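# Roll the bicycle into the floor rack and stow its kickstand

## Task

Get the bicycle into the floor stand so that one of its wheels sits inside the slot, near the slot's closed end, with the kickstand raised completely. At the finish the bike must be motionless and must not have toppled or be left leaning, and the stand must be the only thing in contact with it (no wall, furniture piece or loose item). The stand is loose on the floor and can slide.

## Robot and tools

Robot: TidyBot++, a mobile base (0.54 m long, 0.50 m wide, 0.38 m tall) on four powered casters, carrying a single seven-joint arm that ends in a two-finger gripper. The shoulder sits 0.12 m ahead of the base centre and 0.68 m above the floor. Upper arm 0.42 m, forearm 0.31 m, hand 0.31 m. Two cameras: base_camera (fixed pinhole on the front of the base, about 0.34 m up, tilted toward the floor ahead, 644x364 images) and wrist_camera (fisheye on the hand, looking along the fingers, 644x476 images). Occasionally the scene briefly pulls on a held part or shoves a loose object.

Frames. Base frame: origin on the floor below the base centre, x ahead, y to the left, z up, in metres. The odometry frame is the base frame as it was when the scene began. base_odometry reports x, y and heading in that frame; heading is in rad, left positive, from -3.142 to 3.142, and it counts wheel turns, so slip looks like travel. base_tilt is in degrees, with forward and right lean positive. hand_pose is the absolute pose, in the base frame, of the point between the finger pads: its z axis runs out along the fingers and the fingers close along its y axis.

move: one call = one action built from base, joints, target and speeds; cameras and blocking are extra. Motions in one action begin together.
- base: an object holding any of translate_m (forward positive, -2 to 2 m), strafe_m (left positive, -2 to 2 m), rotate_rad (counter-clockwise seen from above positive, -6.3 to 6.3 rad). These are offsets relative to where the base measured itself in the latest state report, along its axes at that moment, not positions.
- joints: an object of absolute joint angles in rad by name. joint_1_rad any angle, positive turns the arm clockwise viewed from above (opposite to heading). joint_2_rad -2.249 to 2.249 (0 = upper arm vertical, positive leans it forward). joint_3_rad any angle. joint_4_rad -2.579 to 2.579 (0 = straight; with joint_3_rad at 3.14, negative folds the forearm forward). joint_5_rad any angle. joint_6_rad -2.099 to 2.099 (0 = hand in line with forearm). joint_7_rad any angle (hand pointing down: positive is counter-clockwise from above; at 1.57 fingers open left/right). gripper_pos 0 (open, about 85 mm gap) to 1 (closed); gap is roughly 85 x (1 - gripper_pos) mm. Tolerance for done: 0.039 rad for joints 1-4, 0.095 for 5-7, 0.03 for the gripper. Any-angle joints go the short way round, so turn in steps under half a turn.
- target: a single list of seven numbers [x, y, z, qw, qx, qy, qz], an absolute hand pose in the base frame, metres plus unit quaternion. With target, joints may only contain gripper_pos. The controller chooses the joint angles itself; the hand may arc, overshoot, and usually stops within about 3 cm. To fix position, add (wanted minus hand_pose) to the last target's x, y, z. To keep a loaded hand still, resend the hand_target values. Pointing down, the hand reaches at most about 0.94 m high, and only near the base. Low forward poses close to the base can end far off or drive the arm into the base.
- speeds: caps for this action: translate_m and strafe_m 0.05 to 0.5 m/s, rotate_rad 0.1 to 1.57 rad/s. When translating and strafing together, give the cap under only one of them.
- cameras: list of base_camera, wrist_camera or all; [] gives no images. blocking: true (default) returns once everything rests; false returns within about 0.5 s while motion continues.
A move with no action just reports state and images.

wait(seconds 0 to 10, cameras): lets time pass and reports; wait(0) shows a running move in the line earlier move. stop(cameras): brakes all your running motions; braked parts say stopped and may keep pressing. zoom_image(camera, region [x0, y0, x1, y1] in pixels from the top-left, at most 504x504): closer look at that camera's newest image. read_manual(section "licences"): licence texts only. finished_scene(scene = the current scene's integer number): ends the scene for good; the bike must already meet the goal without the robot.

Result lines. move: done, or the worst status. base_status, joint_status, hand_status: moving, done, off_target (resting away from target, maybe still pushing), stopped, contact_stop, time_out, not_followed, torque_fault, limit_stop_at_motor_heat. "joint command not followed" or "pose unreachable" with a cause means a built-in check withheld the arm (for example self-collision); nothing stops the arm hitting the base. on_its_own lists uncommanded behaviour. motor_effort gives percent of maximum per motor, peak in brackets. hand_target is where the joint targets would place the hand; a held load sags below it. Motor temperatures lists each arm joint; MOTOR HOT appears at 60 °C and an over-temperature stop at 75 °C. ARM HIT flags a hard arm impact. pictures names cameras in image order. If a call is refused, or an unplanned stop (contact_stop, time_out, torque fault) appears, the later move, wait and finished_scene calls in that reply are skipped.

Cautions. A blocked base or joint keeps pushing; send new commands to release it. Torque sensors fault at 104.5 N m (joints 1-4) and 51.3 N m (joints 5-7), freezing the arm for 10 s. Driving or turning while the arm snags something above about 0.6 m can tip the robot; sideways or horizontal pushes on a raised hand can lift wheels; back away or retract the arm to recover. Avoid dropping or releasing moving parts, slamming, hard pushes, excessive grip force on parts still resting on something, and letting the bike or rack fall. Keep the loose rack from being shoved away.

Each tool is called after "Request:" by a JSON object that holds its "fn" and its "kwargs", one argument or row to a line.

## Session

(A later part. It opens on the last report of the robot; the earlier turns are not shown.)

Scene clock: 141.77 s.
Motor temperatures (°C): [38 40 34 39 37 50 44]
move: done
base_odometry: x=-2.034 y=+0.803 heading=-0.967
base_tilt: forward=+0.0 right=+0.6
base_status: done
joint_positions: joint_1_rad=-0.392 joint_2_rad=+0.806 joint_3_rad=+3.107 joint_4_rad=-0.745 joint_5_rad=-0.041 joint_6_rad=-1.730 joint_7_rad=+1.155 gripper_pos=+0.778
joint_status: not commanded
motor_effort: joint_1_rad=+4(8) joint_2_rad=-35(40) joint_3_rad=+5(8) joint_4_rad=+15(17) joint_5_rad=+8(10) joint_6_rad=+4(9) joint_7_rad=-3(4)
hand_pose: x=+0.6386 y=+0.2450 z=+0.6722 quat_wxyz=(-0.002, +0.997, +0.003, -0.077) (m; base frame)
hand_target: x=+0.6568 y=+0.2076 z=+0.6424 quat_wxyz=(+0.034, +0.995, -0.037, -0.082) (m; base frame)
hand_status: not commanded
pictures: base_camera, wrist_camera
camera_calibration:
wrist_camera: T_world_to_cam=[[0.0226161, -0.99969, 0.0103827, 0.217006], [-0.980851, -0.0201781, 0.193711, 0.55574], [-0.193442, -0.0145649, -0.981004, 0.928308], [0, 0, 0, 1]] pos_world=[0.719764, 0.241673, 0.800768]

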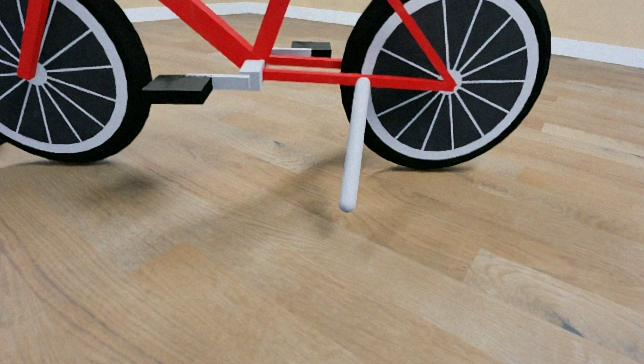

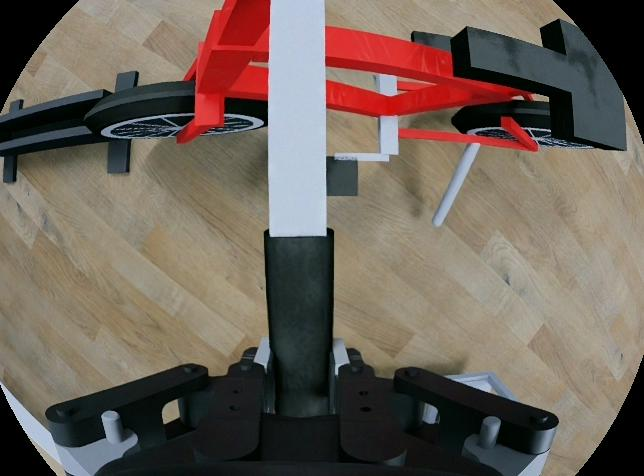

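Request:
{"fn": "move", "kwargs": {
  "base": {"strafe_m":0.08},
  "speeds": {"strafe_m":0.08}
}}

Request:
{"fn": "zoom_image", "kwargs": {
  "camera": "wrist_camera",
  "region": [0, 50, 280, 200]
}}

Request:
{"fn": "zoom_image", "kwargs": {
  "camera": "base_camera",
  "region": [0, 80, 250, 200]
}}

Scene clock: 143.53 s.
Motor temperatures (°C): [38 40 34 39 37 50 44]
move: done
base_odometry: x=-1.968 y=+0.848 heading=-0.966
base_tilt: forward=+0.0 right=+0.6
base_status: done
joint_positions: joint_1_rad=-0.353 joint_2_rad=+0.797 joint_3_rad=+3.119 joint_4_rad=-0.743 joint_5_rad=-0.041 joint_6_rad=-1.748 joint_7_rad=+1.155 gripper_pos=+0.778
joint_status: not commanded
motor_effort: joint_1_rad=-2(5) joint_2_rad=-31(35) joint_3_rad=+2(5) joint_4_rad=+15(17) joint_5_rad=+5(7) joint_6_rad=+8(11) joint_7_rad=-1(3)
hand_pose: x=+0.6452 y=+0.2183 z=+0.6785 quat_wxyz=(+0.001, +0.997, -0.021, -0.078) (m; base frame)
hand_target: x=+0.6568 y=+0.2076 z=+0.6424 quat_wxyz=(+0.034, +0.995, -0.037, -0.082) (m; base frame)
hand_status: not commanded
pictures: base_camera, wrist_camera
camera_calibration:
wrist_camera: T_world_to_cam=[[-0.0234709, -0.999505, 0.0209405, 0.212686], [-0.980044, 0.0271395, 0.196919, 0.54742], [-0.19739, -0.0159007, -0.980196, 0.937677], [0, 0, 0, 1]] pos_world=[0.726576, 0.212634, 0.806856]

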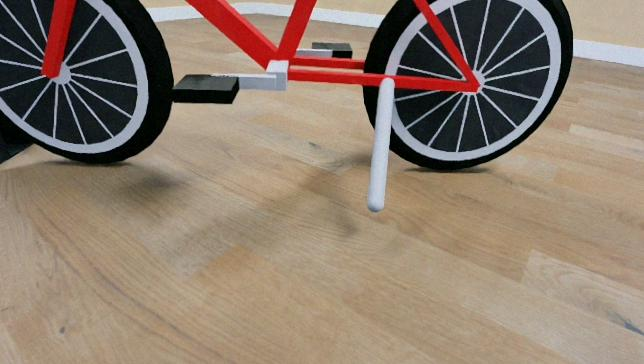

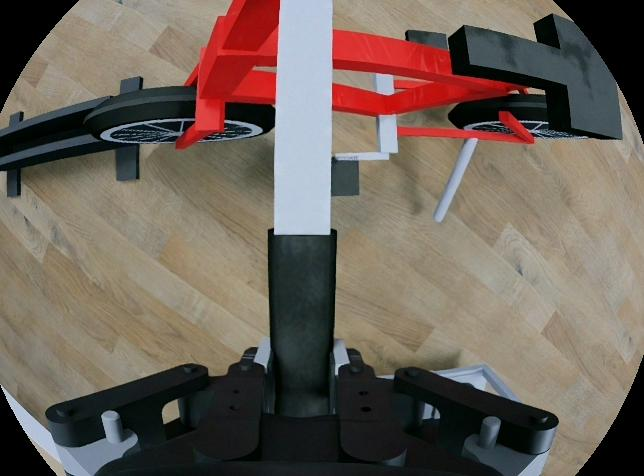

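Scaled by 1.800.

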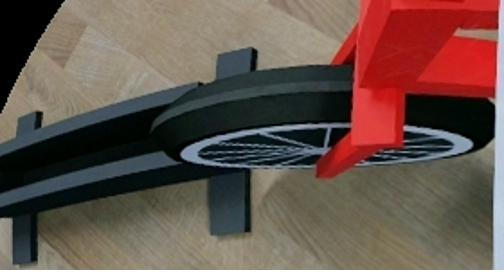

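Scaled by 2.016.

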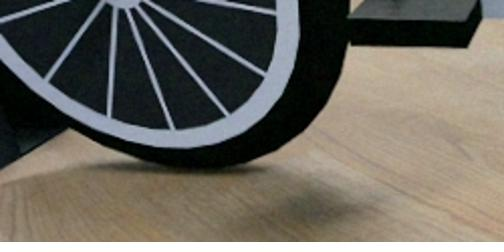

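Request:
{"fn": "move", "kwargs": {
  "base": {"strafe_m":-0.08},
  "speeds": {"strafe_m":0.1}
}}

Request:
{"fn": "move", "kwargs": {
  "joints": {"joint_1_rad":-0.34,"joint_2_rad":0.865,"joint_3_rad":3.14,"joint_4_rad":-0.73,"joint_5_rad":0,"joint_6_rad":-1.74,"joint_7_rad":1.27}
}}

Request:
{"fn": "move", "kwargs": {
  "base": {"strafe_m":-0.09,"translate_m":0.01},
  "speeds": {"strafe_m":0.1}
}}

Request:
{"fn": "move", "kwargs": {
  "joints": {"joint_1_rad":-0.36,"joint_2_rad":0.865,"joint_3_rad":3.14,"joint_4_rad":-0.725,"joint_5_rad":0,"joint_6_rad":-1.74,"joint_7_rad":1.16}
}}

Request:
{"fn": "zoom_image", "kwargs": {
  "camera": "wrist_camera",
  "region": [0, 50, 280, 200]
}}

Scene clock: 145.90 s.
Motor temperatures (°C): [38 40 34 39 37 50 44]
move: done
base_odometry: x=-2.034 y=+0.802 heading=-0.966
base_tilt: forward=+0.0 right=+0.6
base_status: done
joint_positions: joint_1_rad=-0.376 joint_2_rad=+0.807 joint_3_rad=+3.111 joint_4_rad=-0.741 joint_5_rad=-0.041 joint_6_rad=-1.749 joint_7_rad=+1.155 gripper_pos=+0.778
joint_status: not commanded
motor_effort: joint_1_rad=+4(8) joint_2_rad=-36(39) joint_3_rad=+5(7) joint_4_rad=+15(16) joint_5_rad=+7(12) joint_6_rad=+4(8) joint_7_rad=-3(4)
hand_pose: x=+0.6387 y=+0.2335 z=+0.6736 quat_wxyz=(+0.002, +0.996, -0.006, -0.084) (m; base frame)
hand_target: x=+0.6568 y=+0.2076 z=+0.6424 quat_wxyz=(+0.034, +0.995, -0.037, -0.082) (m; base frame)
hand_status: not commanded
pictures: base_camera, wrist_camera
camera_calibration:
wrist_camera: T_world_to_cam=[[0.0057736, -0.999798, 0.0192463, 0.210386], [-0.978314, -0.0016624, 0.207122, 0.540348], [-0.207048, -0.0200248, -0.978126, 0.937541], [0, 0, 0, 1]] pos_world=[0.721531, 0.230016, 0.801066]

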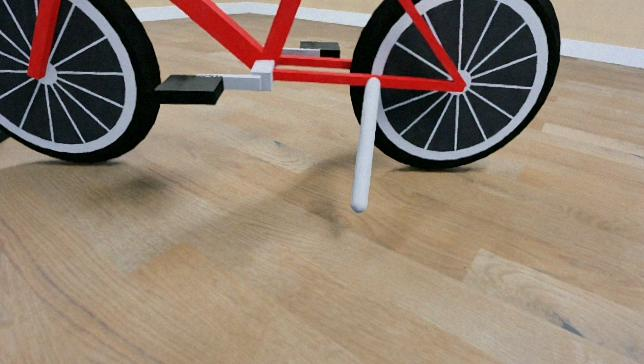

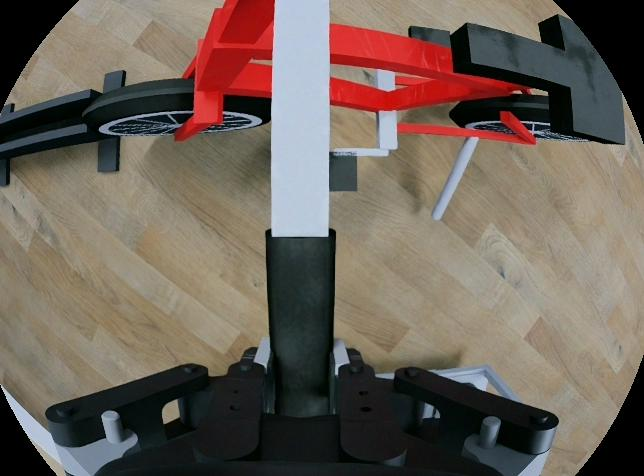

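Scene clock: 146.70 s.
Motor temperatures (°C): [38 40 34 39 37 50 44]
move: off_target
base_odometry: x=-2.034 y=+0.802 heading=-0.966
base_tilt: forward=+0.0 right=+0.6
base_status: not commanded
joint_positions: joint_1_rad=-0.357 joint_2_rad=+0.816 joint_3_rad=+3.111 joint_4_rad=-0.735 joint_5_rad=-0.041 joint_6_rad=-1.752 joint_7_rad=+1.263 gripper_pos=+0.778
joint_status: joint_2_rad off_target (ended at +0.816, target +0.865); the others done
motor_effort: joint_1_rad=+3(5) joint_2_rad=-35(38) joint_3_rad=+4(6) joint_4_rad=+15(16) joint_5_rad=+7(9) joint_6_rad=+5(6) joint_7_rad=-2(4)
hand_pose: x=+0.6442 y=+0.2234 z=+0.6699 quat_wxyz=(-0.003, +0.996, +0.037, -0.086) (m; base frame)
hand_target: x=+0.6601 y=+0.1935 z=+0.6417 quat_wxyz=(+0.030, +0.995, +0.020, -0.092) (m; base frame)
hand_status: not commanded
pictures: base_camera, wrist_camera
camera_calibration:
wrist_camera: T_world_to_cam=[[0.0917626, -0.995776, 0.0031358, 0.154827], [-0.973151, -0.0890092, 0.212262, 0.559214], [-0.211086, -0.0225293, -0.977208, 0.93735], [0, 0, 0, 1]] pos_world=[0.727853, 0.225066, 0.7968]

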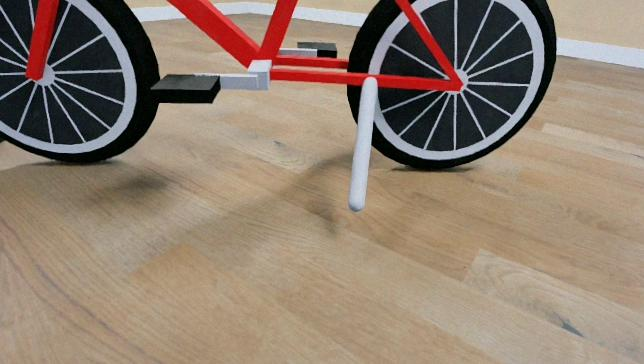

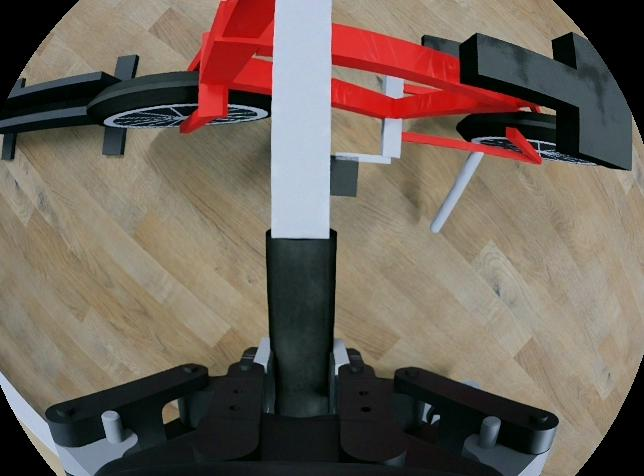

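Scene clock: 148.20 s.
Motor temperatures (°C): [38 40 34 39 37 50 44]
move: done
base_odometry: x=-2.102 y=+0.743 heading=-0.965
base_tilt: forward=+0.0 right=+0.6
base_status: done
joint_positions: joint_1_rad=-0.352 joint_2_rad=+0.820 joint_3_rad=+3.110 joint_4_rad=-0.729 joint_5_rad=-0.041 joint_6_rad=-1.756 joint_7_rad=+1.264 gripper_pos=+0.778
joint_status: not commanded
motor_effort: joint_1_rad=+4(8) joint_2_rad=-35(41) joint_3_rad=+5(8) joint_4_rad=+15(16) joint_5_rad=+7(10) joint_6_rad=+5(8) joint_7_rad=-3(4)
hand_pose: x=+0.6454 y=+0.2218 z=+0.6695 quat_wxyz=(-0.003, +0.996, +0.036, -0.087) (m; base frame)
hand_target: x=+0.6601 y=+0.1935 z=+0.6417 quat_wxyz=(+0.030, +0.995, +0.020, -0.092) (m; base frame)
hand_status: not commanded
pictures: base_camera, wrist_camera
camera_calibration:
wrist_camera: T_world_to_cam=[[0.0900244, -0.995936, 0.00248926, 0.154635], [-0.972942, -0.0874113, 0.213878, 0.558772], [-0.212791, -0.0216761, -0.976857, 0.937928], [0, 0, 0, 1]] pos_world=[0.729314, 0.223181, 0.796328]

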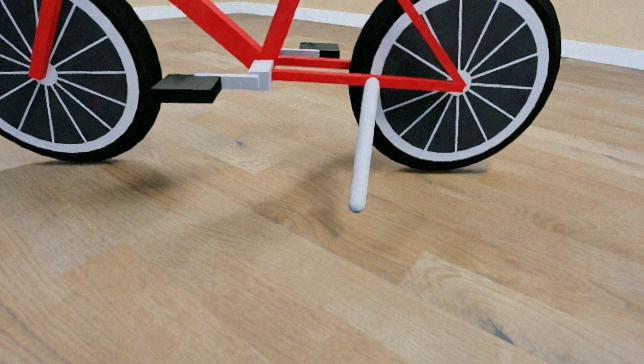

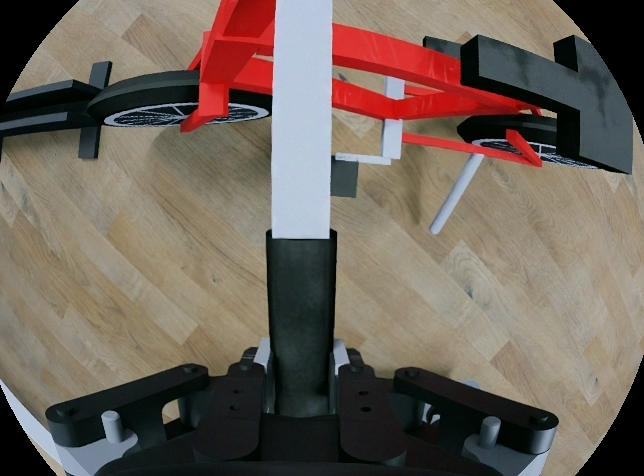

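Scene clock: 148.80 s.
Motor temperatures (°C): [38 40 34 39 37 50 44]
move: off_target
base_odometry: x=-2.102 y=+0.743 heading=-0.965
base_tilt: forward=+0.0 right=+0.6
base_status: not commanded
joint_positions: joint_1_rad=-0.370 joint_2_rad=+0.820 joint_3_rad=+3.110 joint_4_rad=-0.722 joint_5_rad=-0.041 joint_6_rad=-1.756 joint_7_rad=+1.198 gripper_pos=+0.778
joint_status: joint_2_rad off_target (ended at +0.820, target +0.865); the others done
motor_effort: joint_1_rad=+3(5) joint_2_rad=-34(37) joint_3_rad=+5(6) joint_4_rad=+15(16) joint_5_rad=+8(8) joint_6_rad=+5(6) joint_7_rad=-3(4)
hand_pose: x=+0.6435 y=+0.2317 z=+0.6716 quat_wxyz=(-0.001, +0.996, +0.012, -0.084) (m; base frame)
hand_target: x=+0.6576 y=+0.2049 z=+0.6429 quat_wxyz=(+0.035, +0.995, -0.025, -0.087) (m; base frame)
hand_status: not commanded
pictures: base_camera, wrist_camera
camera_calibration:
wrist_camera: T_world_to_cam=[[0.0420178, -0.999051, 0.0114794, 0.190303], [-0.977436, -0.0387228, 0.20765, 0.553137], [-0.207008, -0.0199454, -0.978136, 0.936449], [0, 0, 0, 1]] pos_world=[0.726512, 0.23022, 0.798931]

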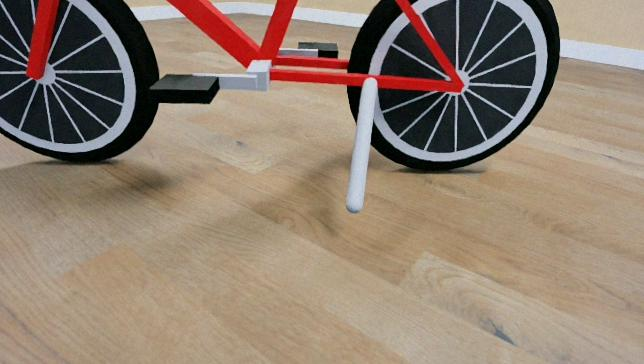

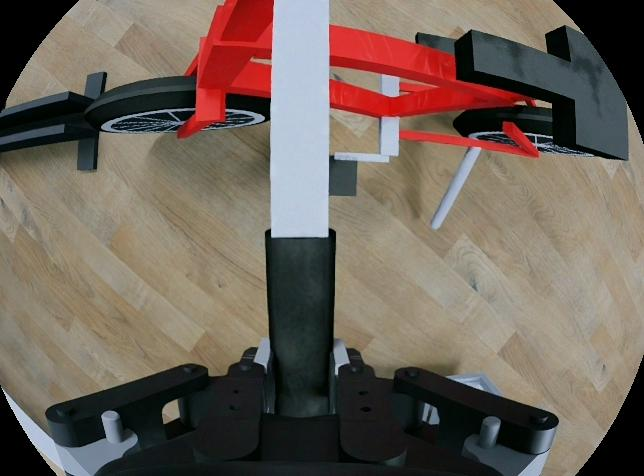

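Scaled by 1.800.

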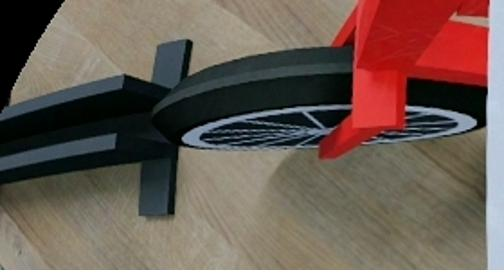

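Request:
{"fn": "move", "kwargs": {
  "base": {"strafe_m":0.13},
  "speeds": {"strafe_m":0.08}
}}

Request:
{"fn": "zoom_image", "kwargs": {
  "camera": "wrist_camera",
  "region": [0, 50, 280, 200]
}}

Scene clock: 151.33 s.
Motor temperatures (°C): [38 40 34 39 37 50 44]
move: done
base_odometry: x=-1.995 y=+0.817 heading=-0.965
base_tilt: forward=+0.0 right=+0.6
base_status: done
joint_positions: joint_1_rad=-0.386 joint_2_rad=+0.822 joint_3_rad=+3.110 joint_4_rad=-0.721 joint_5_rad=-0.041 joint_6_rad=-1.759 joint_7_rad=+1.198 gripper_pos=+0.778
joint_status: not commanded
motor_effort: joint_1_rad=+4(8) joint_2_rad=-34(40) joint_3_rad=+5(7) joint_4_rad=+15(16) joint_5_rad=+8(10) joint_6_rad=+5(8) joint_7_rad=-4(4)
hand_pose: x=+0.6391 y=+0.2397 z=+0.6706 quat_wxyz=(+0.001, +0.996, +0.020, -0.086) (m; base frame)
hand_target: x=+0.6576 y=+0.2049 z=+0.6429 quat_wxyz=(+0.035, +0.995, -0.025, -0.087) (m; base frame)
hand_status: not commanded
pictures: base_camera, wrist_camera
camera_calibration:
wrist_camera: T_world_to_cam=[[0.0580546, -0.998229, 0.0130083, 0.187008], [-0.975843, -0.053994, 0.211697, 0.549303], [-0.21062, -0.0249841, -0.977249, 0.937694], [0, 0, 0, 1]] pos_world=[0.722673, 0.239763, 0.797642]

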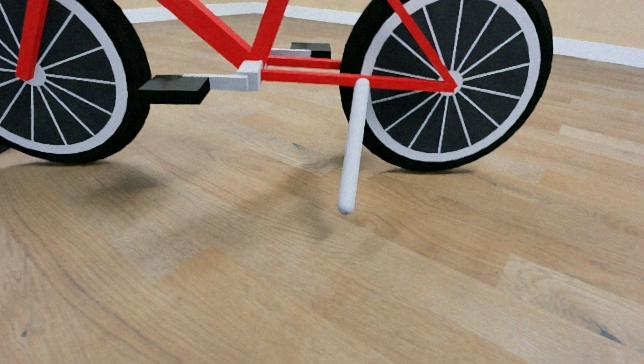

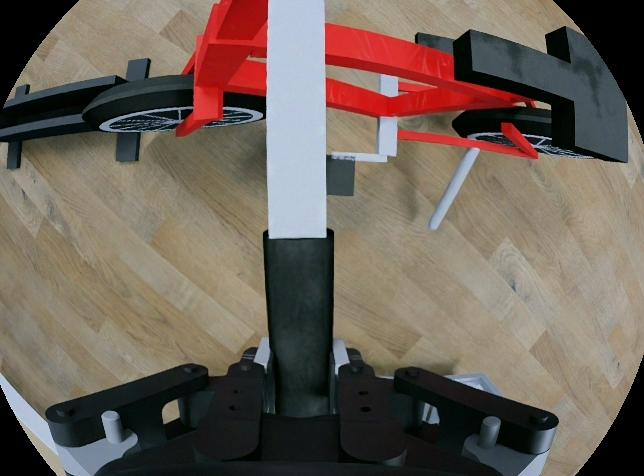

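Scaled by 1.800.

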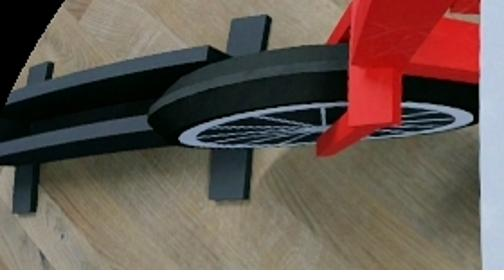

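Request:
{"fn": "move", "kwargs": {
  "base": {"strafe_m":0.05},
  "speeds": {"strafe_m":0.08}
}}

Request:
{"fn": "zoom_image", "kwargs": {
  "camera": "wrist_camera",
  "region": [0, 20, 280, 170]
}}

Request:
{"fn": "zoom_image", "kwargs": {
  "camera": "base_camera",
  "region": [0, 80, 250, 200]
}}

Scene clock: 152.57 s.
Motor temperatures (°C): [38 40 34 39 37 50 44]
move: done
base_odometry: x=-1.954 y=+0.845 heading=-0.966
base_tilt: forward=+0.0 right=+0.6
base_status: done
joint_positions: joint_1_rad=-0.354 joint_2_rad=+0.813 joint_3_rad=+3.118 joint_4_rad=-0.721 joint_5_rad=-0.041 joint_6_rad=-1.770 joint_7_rad=+1.198 gripper_pos=+0.778
joint_status: not commanded
motor_effort: joint_1_rad=-2(5) joint_2_rad=-31(35) joint_3_rad=+2(5) joint_4_rad=+15(16) joint_5_rad=+3(8) joint_6_rad=+8(11) joint_7_rad=-2(4)
hand_pose: x=+0.6446 y=+0.2187 z=+0.6761 quat_wxyz=(+0.002, +0.996, +0.001, -0.086) (m; base frame)
hand_target: x=+0.6576 y=+0.2049 z=+0.6429 quat_wxyz=(+0.035, +0.995, -0.025, -0.087) (m; base frame)
hand_status: not commanded
pictures: base_camera, wrist_camera
camera_calibration:
wrist_camera: T_world_to_cam=[[0.0212853, -0.999587, 0.0193263, 0.18539], [-0.977098, -0.0167049, 0.212135, 0.544703], [-0.211725, -0.023399, -0.977049, 0.943955], [0, 0, 0, 1]] pos_world=[0.72814, 0.2165, 0.803157]

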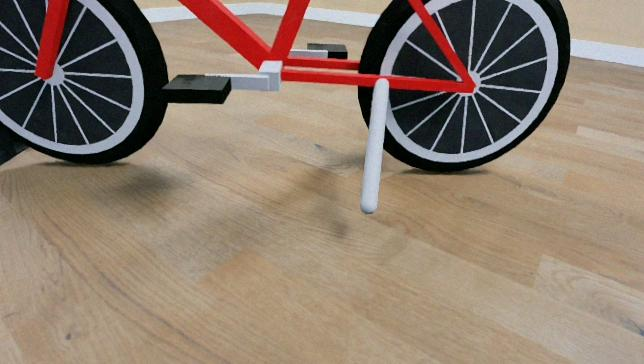

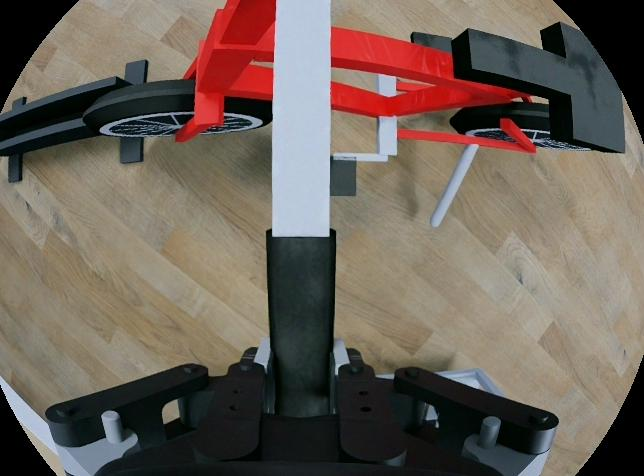

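Scaled by 1.800.

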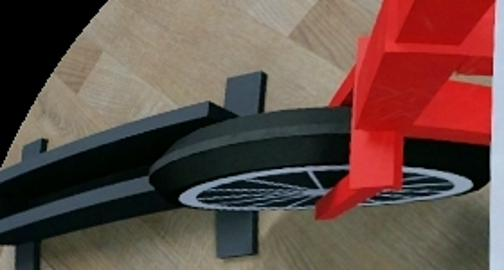

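Scaled by 2.016.

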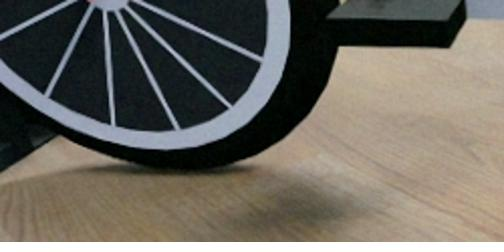

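Request:
{"fn": "zoom_image", "kwargs": {
  "camera": "wrist_camera",
  "region": [70, 55, 170, 170]
}}

Request:
{"fn": "zoom_image", "kwargs": {
  "camera": "base_camera",
  "region": [0, 110, 80, 190]
}}

Scaled by 4.383.

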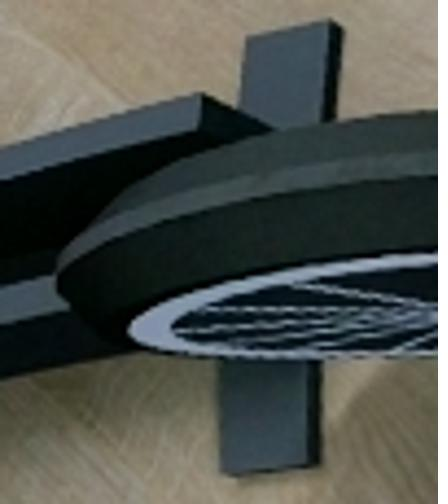

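Scaled by 6.300.

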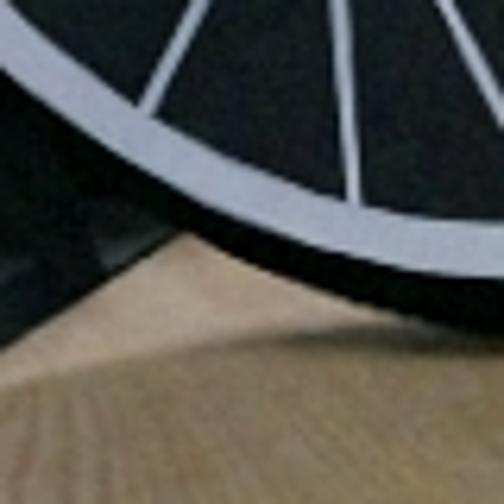

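Request:
{"fn": "move", "kwargs": {
  "joints": {"joint_1_rad":-0.345,"joint_2_rad":0.93,"joint_3_rad":3.14,"joint_4_rad":-0.62,"joint_5_rad":0,"joint_6_rad":-1.80,"joint_7_rad":1.16}
}}

Request:
{"fn": "zoom_image", "kwargs": {
  "camera": "wrist_camera",
  "region": [0, 20, 280, 170]
}}

Scene clock: 154.30 s.
Motor temperatures (°C): [38 40 34 39 37 50 44]
move: off_target
base_odometry: x=-1.954 y=+0.845 heading=-0.966
base_tilt: forward=+0.0 right=+0.6
base_status: not commanded
joint_positions: joint_1_rad=-0.347 joint_2_rad=+0.852 joint_3_rad=+3.118 joint_4_rad=-0.626 joint_5_rad=-0.041 joint_6_rad=-1.812 joint_7_rad=+1.198 gripper_pos=+0.778
joint_status: joint_2_rad off_target (ended at +0.852, target +0.930); the others done
motor_effort: joint_1_rad=-2(3) joint_2_rad=-34(34) joint_3_rad=+1(2) joint_4_rad=+15(17) joint_5_rad=+3(5) joint_6_rad=+9(10) joint_7_rad=-3(3)
hand_pose: x=+0.6597 y=+0.2196 z=+0.6808 quat_wxyz=(-0.001, +0.997, -0.001, -0.080) (m; base frame)
hand_target: x=+0.6709 y=+0.2004 z=+0.6353 quat_wxyz=(+0.038, +0.994, -0.032, -0.097) (m; base frame)
hand_status: not commanded
pictures: base_camera, wrist_camera
camera_calibration:
wrist_camera: T_world_to_cam=[[0.0149006, -0.999791, 0.0140219, 0.193714], [-0.979882, -0.0118097, 0.19923, 0.568043], [-0.199023, -0.0167085, -0.979852, 0.943778], [0, 0, 0, 1]] pos_world=[0.741562, 0.21615, 0.808876]

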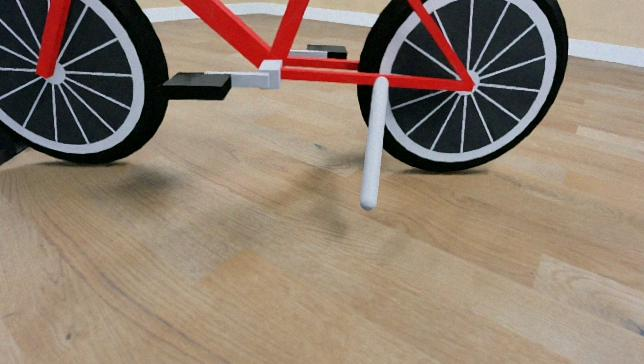

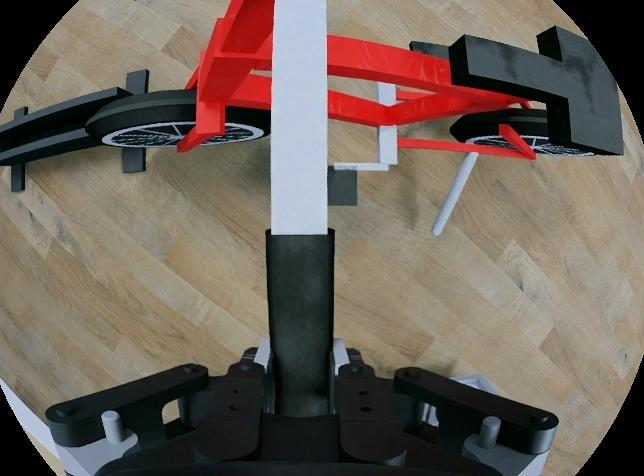

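Scaled by 1.800.

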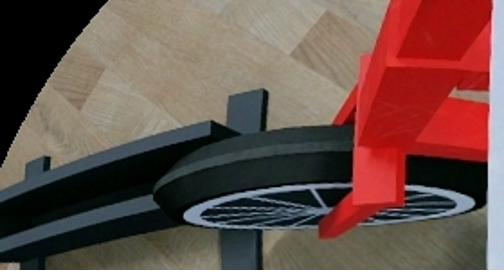

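Request:
{"fn": "move", "kwargs": {
  "base": {"strafe_m":-0.08},
  "speeds": {"strafe_m":0.12},
  "cameras": []
}}

Request:
{"fn": "move", "kwargs": {
  "joints": {"joint_1_rad":-0.265,"joint_2_rad":0.90,"joint_3_rad":3.14,"joint_4_rad":-0.66,"joint_5_rad":0,"joint_6_rad":-1.78,"joint_7_rad":1.45},
  "cameras": []
}}

Request:
{"fn": "move", "kwargs": {
  "base": {"strafe_m":-0.2,"translate_m":0.04},
  "speeds": {"strafe_m":0.12}
}}

Request:
{"fn": "move", "kwargs": {
  "joints": {"joint_1_rad":-0.34,"joint_2_rad":0.90,"joint_3_rad":3.14,"joint_4_rad":-0.66,"joint_5_rad":0,"joint_6_rad":-1.78,"joint_7_rad":1.19}
}}

Request:
{"fn": "zoom_image", "kwargs": {
  "camera": "wrist_camera",
  "region": [0, 20, 280, 170]
}}

Scene clock: 158.03 s.
Motor temperatures (°C): [38 40 34 39 37 50 44]
move: done
base_odometry: x=-2.020 y=+0.800 heading=-0.965
base_tilt: forward=+0.0 right=+0.6
base_status: done
joint_positions: joint_1_rad=-0.357 joint_2_rad=+0.866 joint_3_rad=+3.109 joint_4_rad=-0.613 joint_5_rad=-0.043 joint_6_rad=-1.823 joint_7_rad=+1.198 gripper_pos=+0.778
joint_status: not commanded
motor_effort: joint_1_rad=+4(9) joint_2_rad=-36(37) joint_3_rad=+5(8) joint_4_rad=+14(15) joint_5_rad=+8(12) joint_6_rad=+5(9) joint_7_rad=-3(4)
hand_pose: x=+0.6560 y=+0.2286 z=+0.6769 quat_wxyz=(-0.002, +0.996, +0.007, -0.087) (m; base frame)
hand_target: x=+0.6709 y=+0.2004 z=+0.6353 quat_wxyz=(+0.038, +0.994, -0.032, -0.097) (m; base frame)
hand_status: not commanded
pictures: none
No camera images: "cameras" was empty.

Scene clock: 159.13 s.
Motor temperatures (°C): [38 40 34 39 37 50 44]
move: done
base_odometry: x=-2.020 y=+0.800 heading=-0.965
base_tilt: forward=+0.0 right=+0.6
base_status: not commanded
joint_positions: joint_1_rad=-0.286 joint_2_rad=+0.867 joint_3_rad=+3.110 joint_4_rad=-0.650 joint_5_rad=-0.043 joint_6_rad=-1.822 joint_7_rad=+1.432 gripper_pos=+0.778
joint_status: all done
motor_effort: joint_1_rad=+1(5) joint_2_rad=-35(42) joint_3_rad=+3(5) joint_4_rad=+14(17) joint_5_rad=+4(8) joint_6_rad=+5(6) joint_7_rad=-2(4)
hand_pose: x=+0.6612 y=+0.1868 z=+0.6670 quat_wxyz=(-0.010, +0.991, +0.088, -0.103) (m; base frame)
hand_target: x=+0.6807 y=+0.1545 z=+0.6416 quat_wxyz=(+0.018, +0.992, +0.072, -0.097) (m; base frame)
hand_status: not commanded
pictures: none
No camera images: "cameras" was empty.

Scene clock: 161.50 s.
Motor temperatures (°C): [38 40 34 39 37 50 44]
move: done
base_odometry: x=-2.161 y=+0.653 heading=-0.965
base_tilt: forward=+0.0 right=+0.6
base_status: done
joint_positions: joint_1_rad=-0.269 joint_2_rad=+0.865 joint_3_rad=+3.115 joint_4_rad=-0.651 joint_5_rad=-0.043 joint_6_rad=-1.821 joint_7_rad=+1.437 gripper_pos=+0.778
joint_status: not commanded
motor_effort: joint_1_rad=+2(8) joint_2_rad=-37(43) joint_3_rad=+3(6) joint_4_rad=+15(16) joint_5_rad=+4(8) joint_6_rad=+4(7) joint_7_rad=-2(3)
hand_pose: x=+0.6652 y=+0.1758 z=+0.6676 quat_wxyz=(-0.010, +0.992, +0.080, -0.101) (m; base frame)
hand_target: x=+0.6807 y=+0.1545 z=+0.6416 quat_wxyz=(+0.018, +0.992, +0.072, -0.097) (m; base frame)
hand_status: not commanded
pictures: base_camera, wrist_camera
camera_calibration:
wrist_camera: T_world_to_cam=[[0.174077, -0.984485, -0.0220409, 0.065496], [-0.955178, -0.174253, 0.239314, 0.560925], [-0.239442, -0.0206061, -0.970692, 0.952638], [0, 0, 0, 1]] pos_world=[0.752483, 0.181853, 0.791925]

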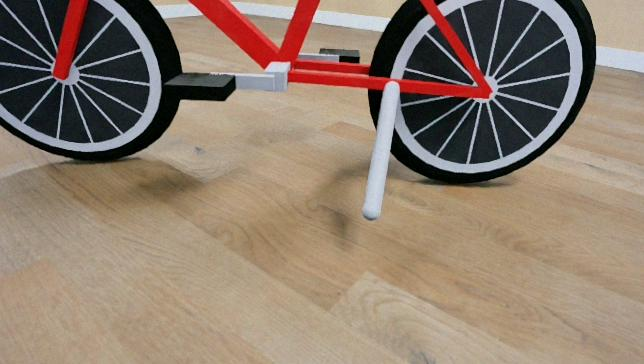

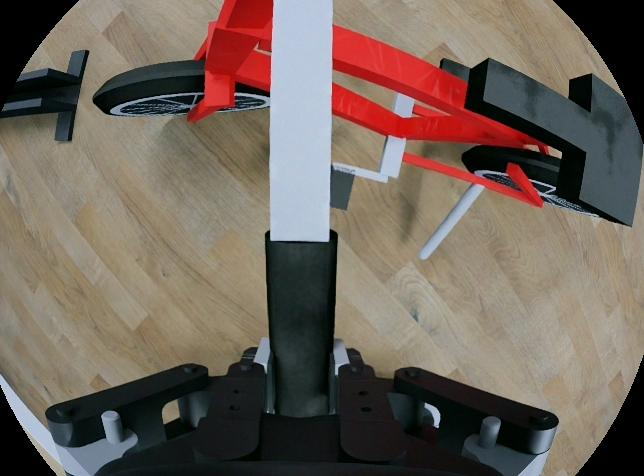

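Scene clock: 162.67 s.
Motor temperatures (°C): [38 41 34 39 37 50 44]
move: done
base_odometry: x=-2.161 y=+0.653 heading=-0.965
base_tilt: forward=+0.0 right=+0.6
base_status: not commanded
joint_positions: joint_1_rad=-0.353 joint_2_rad=+0.862 joint_3_rad=+3.115 joint_4_rad=-0.651 joint_5_rad=-0.043 joint_6_rad=-1.820 joint_7_rad=+1.255 gripper_pos=+0.778
joint_status: all done
motor_effort: joint_1_rad=+2(5) joint_2_rad=-39(41) joint_3_rad=+4(6) joint_4_rad=+15(16) joint_5_rad=+7(9) joint_6_rad=+2(7) joint_7_rad=-3(4)
hand_pose: x=+0.6488 y=+0.2215 z=+0.6695 quat_wxyz=(+0.003, +0.995, +0.032, -0.100) (m; base frame)
hand_target: x=+0.6675 y=+0.1961 z=+0.6416 quat_wxyz=(+0.034, +0.995, -0.020, -0.093) (m; base frame)
hand_status: not commanded
pictures: base_camera, wrist_camera
camera_calibration:
wrist_camera: T_world_to_cam=[[0.0816146, -0.996577, 0.0131387, 0.152491], [-0.968111, -0.0761368, 0.238671, 0.539832], [-0.236854, -0.0321987, -0.971011, 0.952645], [0, 0, 0, 1]] pos_world=[0.73581, 0.223744, 0.794184]

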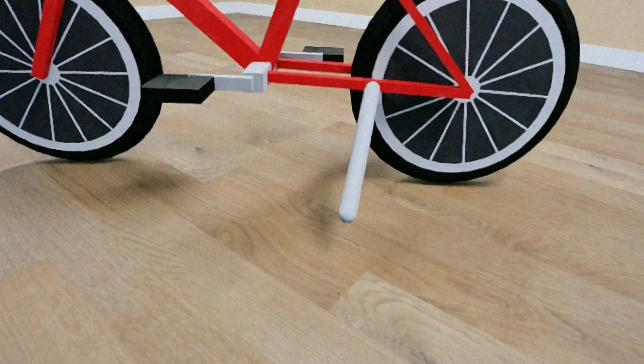

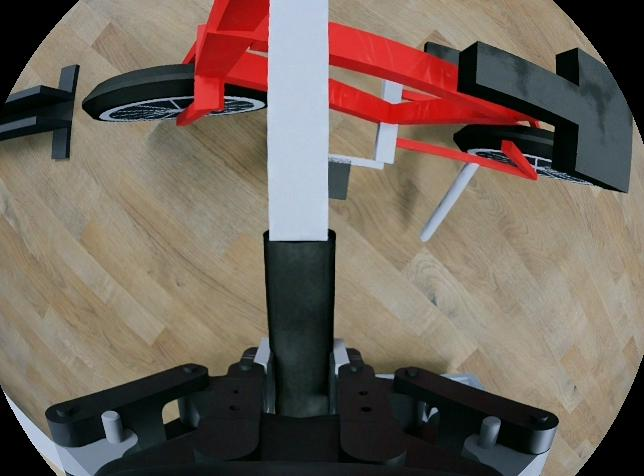

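Scaled by 1.800.

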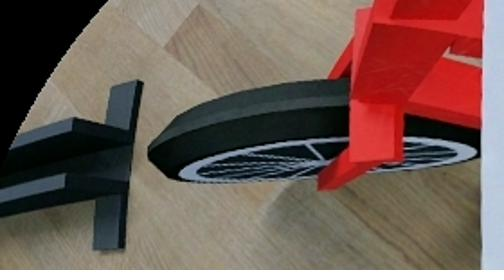

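Request:
{"fn": "move", "kwargs": {
  "joints": {"joint_1_rad":-0.26,"joint_2_rad":0.90,"joint_3_rad":3.14,"joint_4_rad":-0.66,"joint_5_rad":0,"joint_6_rad":-1.78,"joint_7_rad":1.50},
  "cameras": []
}}

Request:
{"fn": "move", "kwargs": {
  "base": {"strafe_m":-0.18,"translate_m":0.035},
  "speeds": {"strafe_m":0.12},
  "cameras": []
}}

Request:
{"fn": "move", "kwargs": {
  "joints": {"joint_1_rad":-0.36,"joint_2_rad":0.90,"joint_3_rad":3.14,"joint_4_rad":-0.66,"joint_5_rad":0,"joint_6_rad":-1.78,"joint_7_rad":1.13}
}}

Request:
{"fn": "zoom_image", "kwargs": {
  "camera": "wrist_camera",
  "region": [0, 20, 280, 170]
}}

Scene clock: 164.93 s.
Motor temperatures (°C): [38 41 34 39 37 50 44]
move: done
base_odometry: x=-2.161 y=+0.653 heading=-0.965
base_tilt: forward=+0.0 right=+0.6
base_status: not commanded
joint_positions: joint_1_rad=-0.277 joint_2_rad=+0.873 joint_3_rad=+3.116 joint_4_rad=-0.652 joint_5_rad=-0.043 joint_6_rad=-1.820 joint_7_rad=+1.484 gripper_pos=+0.778
joint_status: all done
motor_effort: joint_1_rad=+1(5) joint_2_rad=-37(44) joint_3_rad=+2(6) joint_4_rad=+14(16) joint_5_rad=+3(8) joint_6_rad=+4(5) joint_7_rad=-2(3)
hand_pose: x=+0.6638 y=+0.1801 z=+0.6628 quat_wxyz=(-0.011, +0.989, +0.107, -0.105) (m; base frame)
hand_target: x=+0.6815 y=+0.1517 z=+0.6416 quat_wxyz=(+0.016, +0.991, +0.095, -0.098) (m; base frame)
hand_status: not commanded
pictures: none
No camera images: "cameras" was empty.

Scene clock: 167.10 s.
Motor temperatures (°C): [38 41 34 39 37 50 44]
move: done
base_odometry: x=-2.289 y=+0.521 heading=-0.965
base_tilt: forward=+0.0 right=+0.6
base_status: done
joint_positions: joint_1_rad=-0.257 joint_2_rad=+0.872 joint_3_rad=+3.120 joint_4_rad=-0.652 joint_5_rad=-0.043 joint_6_rad=-1.817 joint_7_rad=+1.489 gripper_pos=+0.778
joint_status: not commanded
motor_effort: joint_1_rad=+1(9) joint_2_rad=-39(44) joint_3_rad=+2(6) joint_4_rad=+15(16) joint_5_rad=+3(8) joint_6_rad=+3(6) joint_7_rad=-1(4)
hand_pose: x=+0.6687 y=+0.1677 z=+0.6627 quat_wxyz=(-0.011, +0.990, +0.098, -0.103) (m; base frame)
hand_target: x=+0.6815 y=+0.1517 z=+0.6416 quat_wxyz=(+0.016, +0.991, +0.095, -0.098) (m; base frame)
hand_status: not commanded
pictures: none
No camera images: "cameras" was empty.

Scene clock: 168.33 s.
Motor temperatures (°C): [38 41 34 39 37 50 44]
move: done
base_odometry: x=-2.289 y=+0.521 heading=-0.964
base_tilt: forward=+0.0 right=+0.6
base_status: not commanded
joint_positions: joint_1_rad=-0.378 joint_2_rad=+0.866 joint_3_rad=+3.117 joint_4_rad=-0.651 joint_5_rad=-0.043 joint_6_rad=-1.813 joint_7_rad=+1.205 gripper_pos=+0.778
joint_status: all done
motor_effort: joint_1_rad=+3(6) joint_2_rad=-38(43) joint_3_rad=+5(7) joint_4_rad=+14(16) joint_5_rad=+8(9) joint_6_rad=+1(6) joint_7_rad=-3(4)
hand_pose: x=+0.6451 y=+0.2347 z=+0.6665 quat_wxyz=(+0.007, +0.995, +0.018, -0.098) (m; base frame)
hand_target: x=+0.6635 y=+0.2071 z=+0.6416 quat_wxyz=(+0.038, +0.994, -0.040, -0.091) (m; base frame)
hand_status: not commanded
pictures: base_camera, wrist_camera
camera_calibration:
wrist_camera: T_world_to_cam=[[0.0559665, -0.998149, 0.0237871, 0.175878], [-0.970373, -0.0487697, 0.236639, 0.534281], [-0.235041, -0.0363263, -0.971306, 0.949281], [0, 0, 0, 1]] pos_world=[0.731729, 0.236093, 0.791427]

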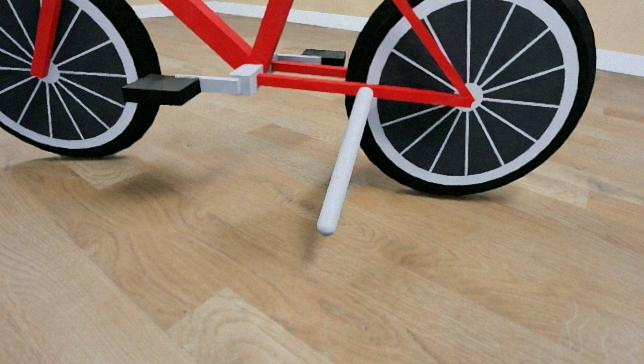

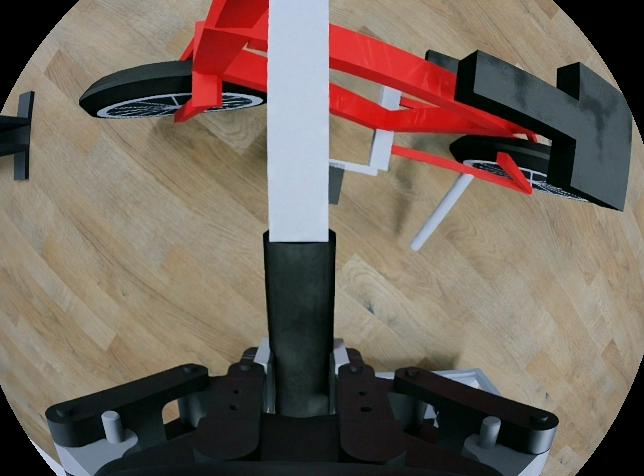

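Scaled by 1.800.

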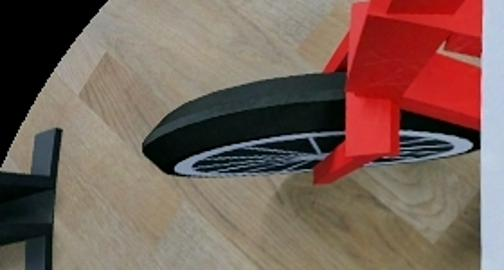

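Request:
{"fn": "move", "kwargs": {
  "joints": {"joint_1_rad":-0.37,"joint_2_rad":0.90,"joint_3_rad":3.14,"joint_4_rad":-0.66,"joint_5_rad":0,"joint_6_rad":-1.78,"joint_7_rad":1.09},
  "cameras": []
}}

Request:
{"fn": "move", "kwargs": {
  "base": {"strafe_m":0.27},
  "speeds": {"strafe_m":0.12}
}}

Request:
{"fn": "zoom_image", "kwargs": {
  "camera": "wrist_camera",
  "region": [0, 20, 280, 170]
}}

Scene clock: 169.17 s.
Motor temperatures (°C): [38 41 34 39 37 50 44]
move: done
base_odometry: x=-2.289 y=+0.521 heading=-0.964
base_tilt: forward=+0.0 right=+0.6
base_status: not commanded
joint_positions: joint_1_rad=-0.386 joint_2_rad=+0.864 joint_3_rad=+3.117 joint_4_rad=-0.651 joint_5_rad=-0.043 joint_6_rad=-1.813 joint_7_rad=+1.168 gripper_pos=+0.778
joint_status: all done
motor_effort: joint_1_rad=+4(5) joint_2_rad=-36(38) joint_3_rad=+5(7) joint_4_rad=+14(14) joint_5_rad=+9(10) joint_6_rad=+2(3) joint_7_rad=-4(5)
hand_pose: x=+0.6434 y=+0.2388 z=+0.6676 quat_wxyz=(+0.008, +0.995, +0.004, -0.097) (m; base frame)
hand_target: x=+0.6614 y=+0.2125 z=+0.6416 quat_wxyz=(+0.040, +0.994, -0.055, -0.090) (m; base frame)
hand_status: not commanded
pictures: none
No camera images: "cameras" was empty.

Scene clock: 172.07 s.
Motor temperatures (°C): [38 41 34 39 37 50 44]
move: done
base_odometry: x=-2.067 y=+0.675 heading=-0.965
base_tilt: forward=+0.0 right=+0.6
base_status: done
joint_positions: joint_1_rad=-0.398 joint_2_rad=+0.864 joint_3_rad=+3.113 joint_4_rad=-0.650 joint_5_rad=-0.043 joint_6_rad=-1.812 joint_7_rad=+1.161 gripper_pos=+0.778
joint_status: not commanded
motor_effort: joint_1_rad=+3(8) joint_2_rad=-36(41) joint_3_rad=+5(8) joint_4_rad=+14(15) joint_5_rad=+8(11) joint_6_rad=+2(6) joint_7_rad=-3(5)
hand_pose: x=+0.6402 y=+0.2465 z=+0.6676 quat_wxyz=(+0.008, +0.995, +0.008, -0.097) (m; base frame)
hand_target: x=+0.6614 y=+0.2125 z=+0.6416 quat_wxyz=(+0.040, +0.994, -0.055, -0.090) (m; base frame)
hand_status: not commanded
pictures: base_camera, wrist_camera
camera_calibration:
wrist_camera: T_world_to_cam=[[0.0346859, -0.998998, 0.0282882, 0.198714], [-0.971805, -0.0271093, 0.234223, 0.52711], [-0.233222, -0.0356149, -0.971771, 0.948614], [0, 0, 0, 1]] pos_world=[0.726593, 0.24659, 0.792753]

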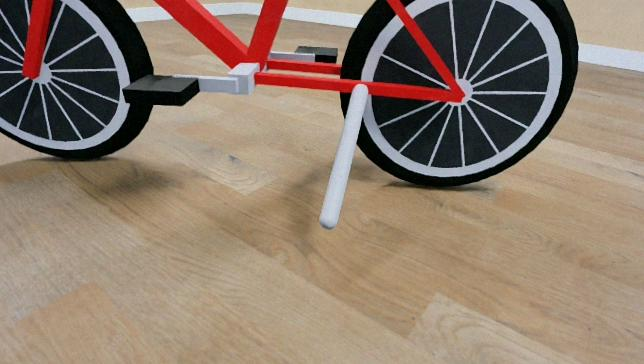

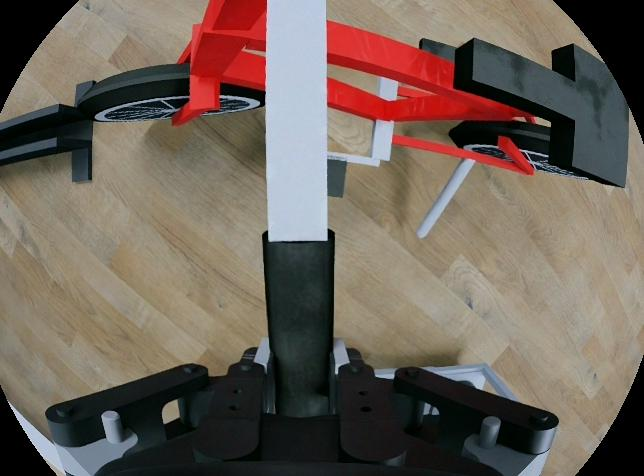

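Scaled by 1.800.

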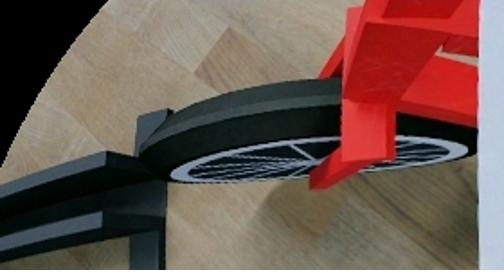

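Request:
{"fn": "move", "kwargs": {
  "base": {"strafe_m":0.19},
  "speeds": {"strafe_m":0.1}
}}

Request:
{"fn": "zoom_image", "kwargs": {
  "camera": "wrist_camera",
  "region": [0, 20, 280, 170]
}}

Scene clock: 174.93 s.
Motor temperatures (°C): [38 41 34 39 37 50 44]
move: done
base_odometry: x=-1.911 y=+0.783 heading=-0.965
base_tilt: forward=+0.0 right=+0.6
base_status: done
joint_positions: joint_1_rad=-0.399 joint_2_rad=+0.862 joint_3_rad=+3.111 joint_4_rad=-0.650 joint_5_rad=-0.043 joint_6_rad=-1.810 joint_7_rad=+1.159 gripper_pos=+0.778
joint_status: not commanded
motor_effort: joint_1_rad=+3(8) joint_2_rad=-35(41) joint_3_rad=+5(8) joint_4_rad=+14(15) joint_5_rad=+8(11) joint_6_rad=+3(8) joint_7_rad=-4(5)
hand_pose: x=+0.6405 y=+0.2478 z=+0.6690 quat_wxyz=(+0.006, +0.995, +0.007, -0.095) (m; base frame)
hand_target: x=+0.6614 y=+0.2125 z=+0.6416 quat_wxyz=(+0.040, +0.994, -0.055, -0.090) (m; base frame)
hand_status: not commanded
pictures: base_camera, wrist_camera
camera_calibration:
wrist_camera: T_world_to_cam=[[0.0338268, -0.999095, 0.0257989, 0.20217], [-0.972788, -0.0269939, 0.230121, 0.530433], [-0.229216, -0.0328811, -0.97282, 0.947504], [0, 0, 0, 1]] pos_world=[0.726343, 0.24746, 0.794472]

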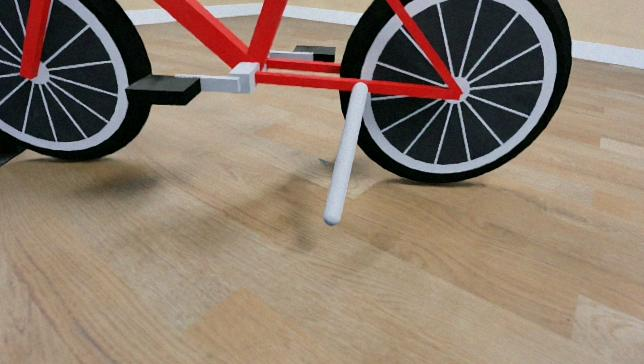

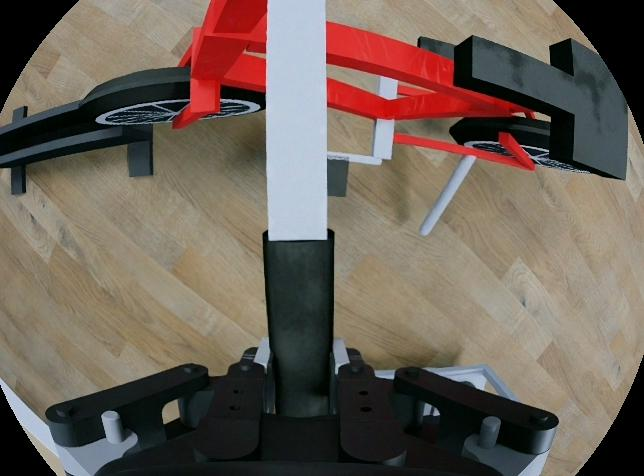

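Scaled by 1.800.

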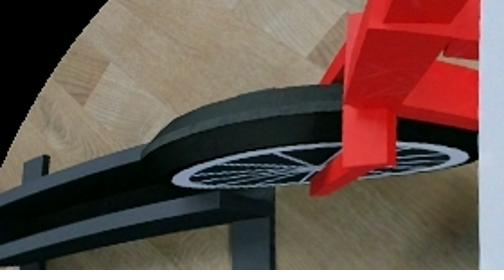

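Request:
{"fn": "move", "kwargs": {
  "base": {"strafe_m":0.3},
  "speeds": {"strafe_m":0.12}
}}

Scene clock: 178.70 s.
Motor temperatures (°C): [38 41 34 39 37 50 44]
move: done
base_odometry: x=-1.664 y=+0.954 heading=-0.965
base_tilt: forward=+0.0 right=+0.6
base_status: done
joint_positions: joint_1_rad=-0.387 joint_2_rad=+0.852 joint_3_rad=+3.118 joint_4_rad=-0.651 joint_5_rad=-0.052 joint_6_rad=-1.812 joint_7_rad=+1.115 gripper_pos=+0.778
joint_status: not commanded
motor_effort: joint_1_rad=+2(17) joint_2_rad=-37(39) joint_3_rad=+3(7) joint_4_rad=+13(18) joint_5_rad=+9(12) joint_6_rad=+0(17) joint_7_rad=+2(6)
hand_pose: x=+0.6425 y=+0.2416 z=+0.6747 quat_wxyz=(+0.004, +0.995, -0.022, -0.093) (m; base frame)
hand_target: x=+0.6614 y=+0.2125 z=+0.6416 quat_wxyz=(+0.040, +0.994, -0.055, -0.090) (m; base frame)
hand_status: not commanded
pictures: base_camera, wrist_camera
camera_calibration:
wrist_camera: T_world_to_cam=[[-0.0239484, -0.999346, 0.0270994, 0.232139], [-0.973791, 0.0294517, 0.225531, 0.521034], [-0.226181, -0.0209881, -0.973859, 0.949154], [0, 0, 0, 1]] pos_world=[0.727619, 0.236563, 0.800542]

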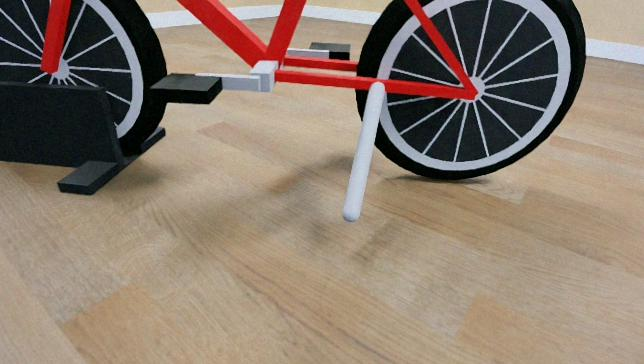

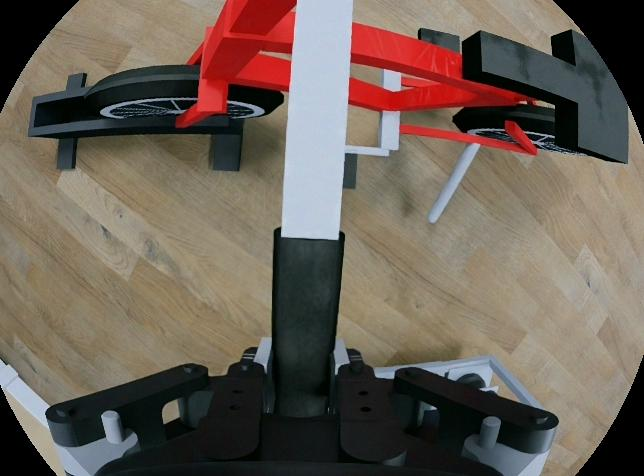

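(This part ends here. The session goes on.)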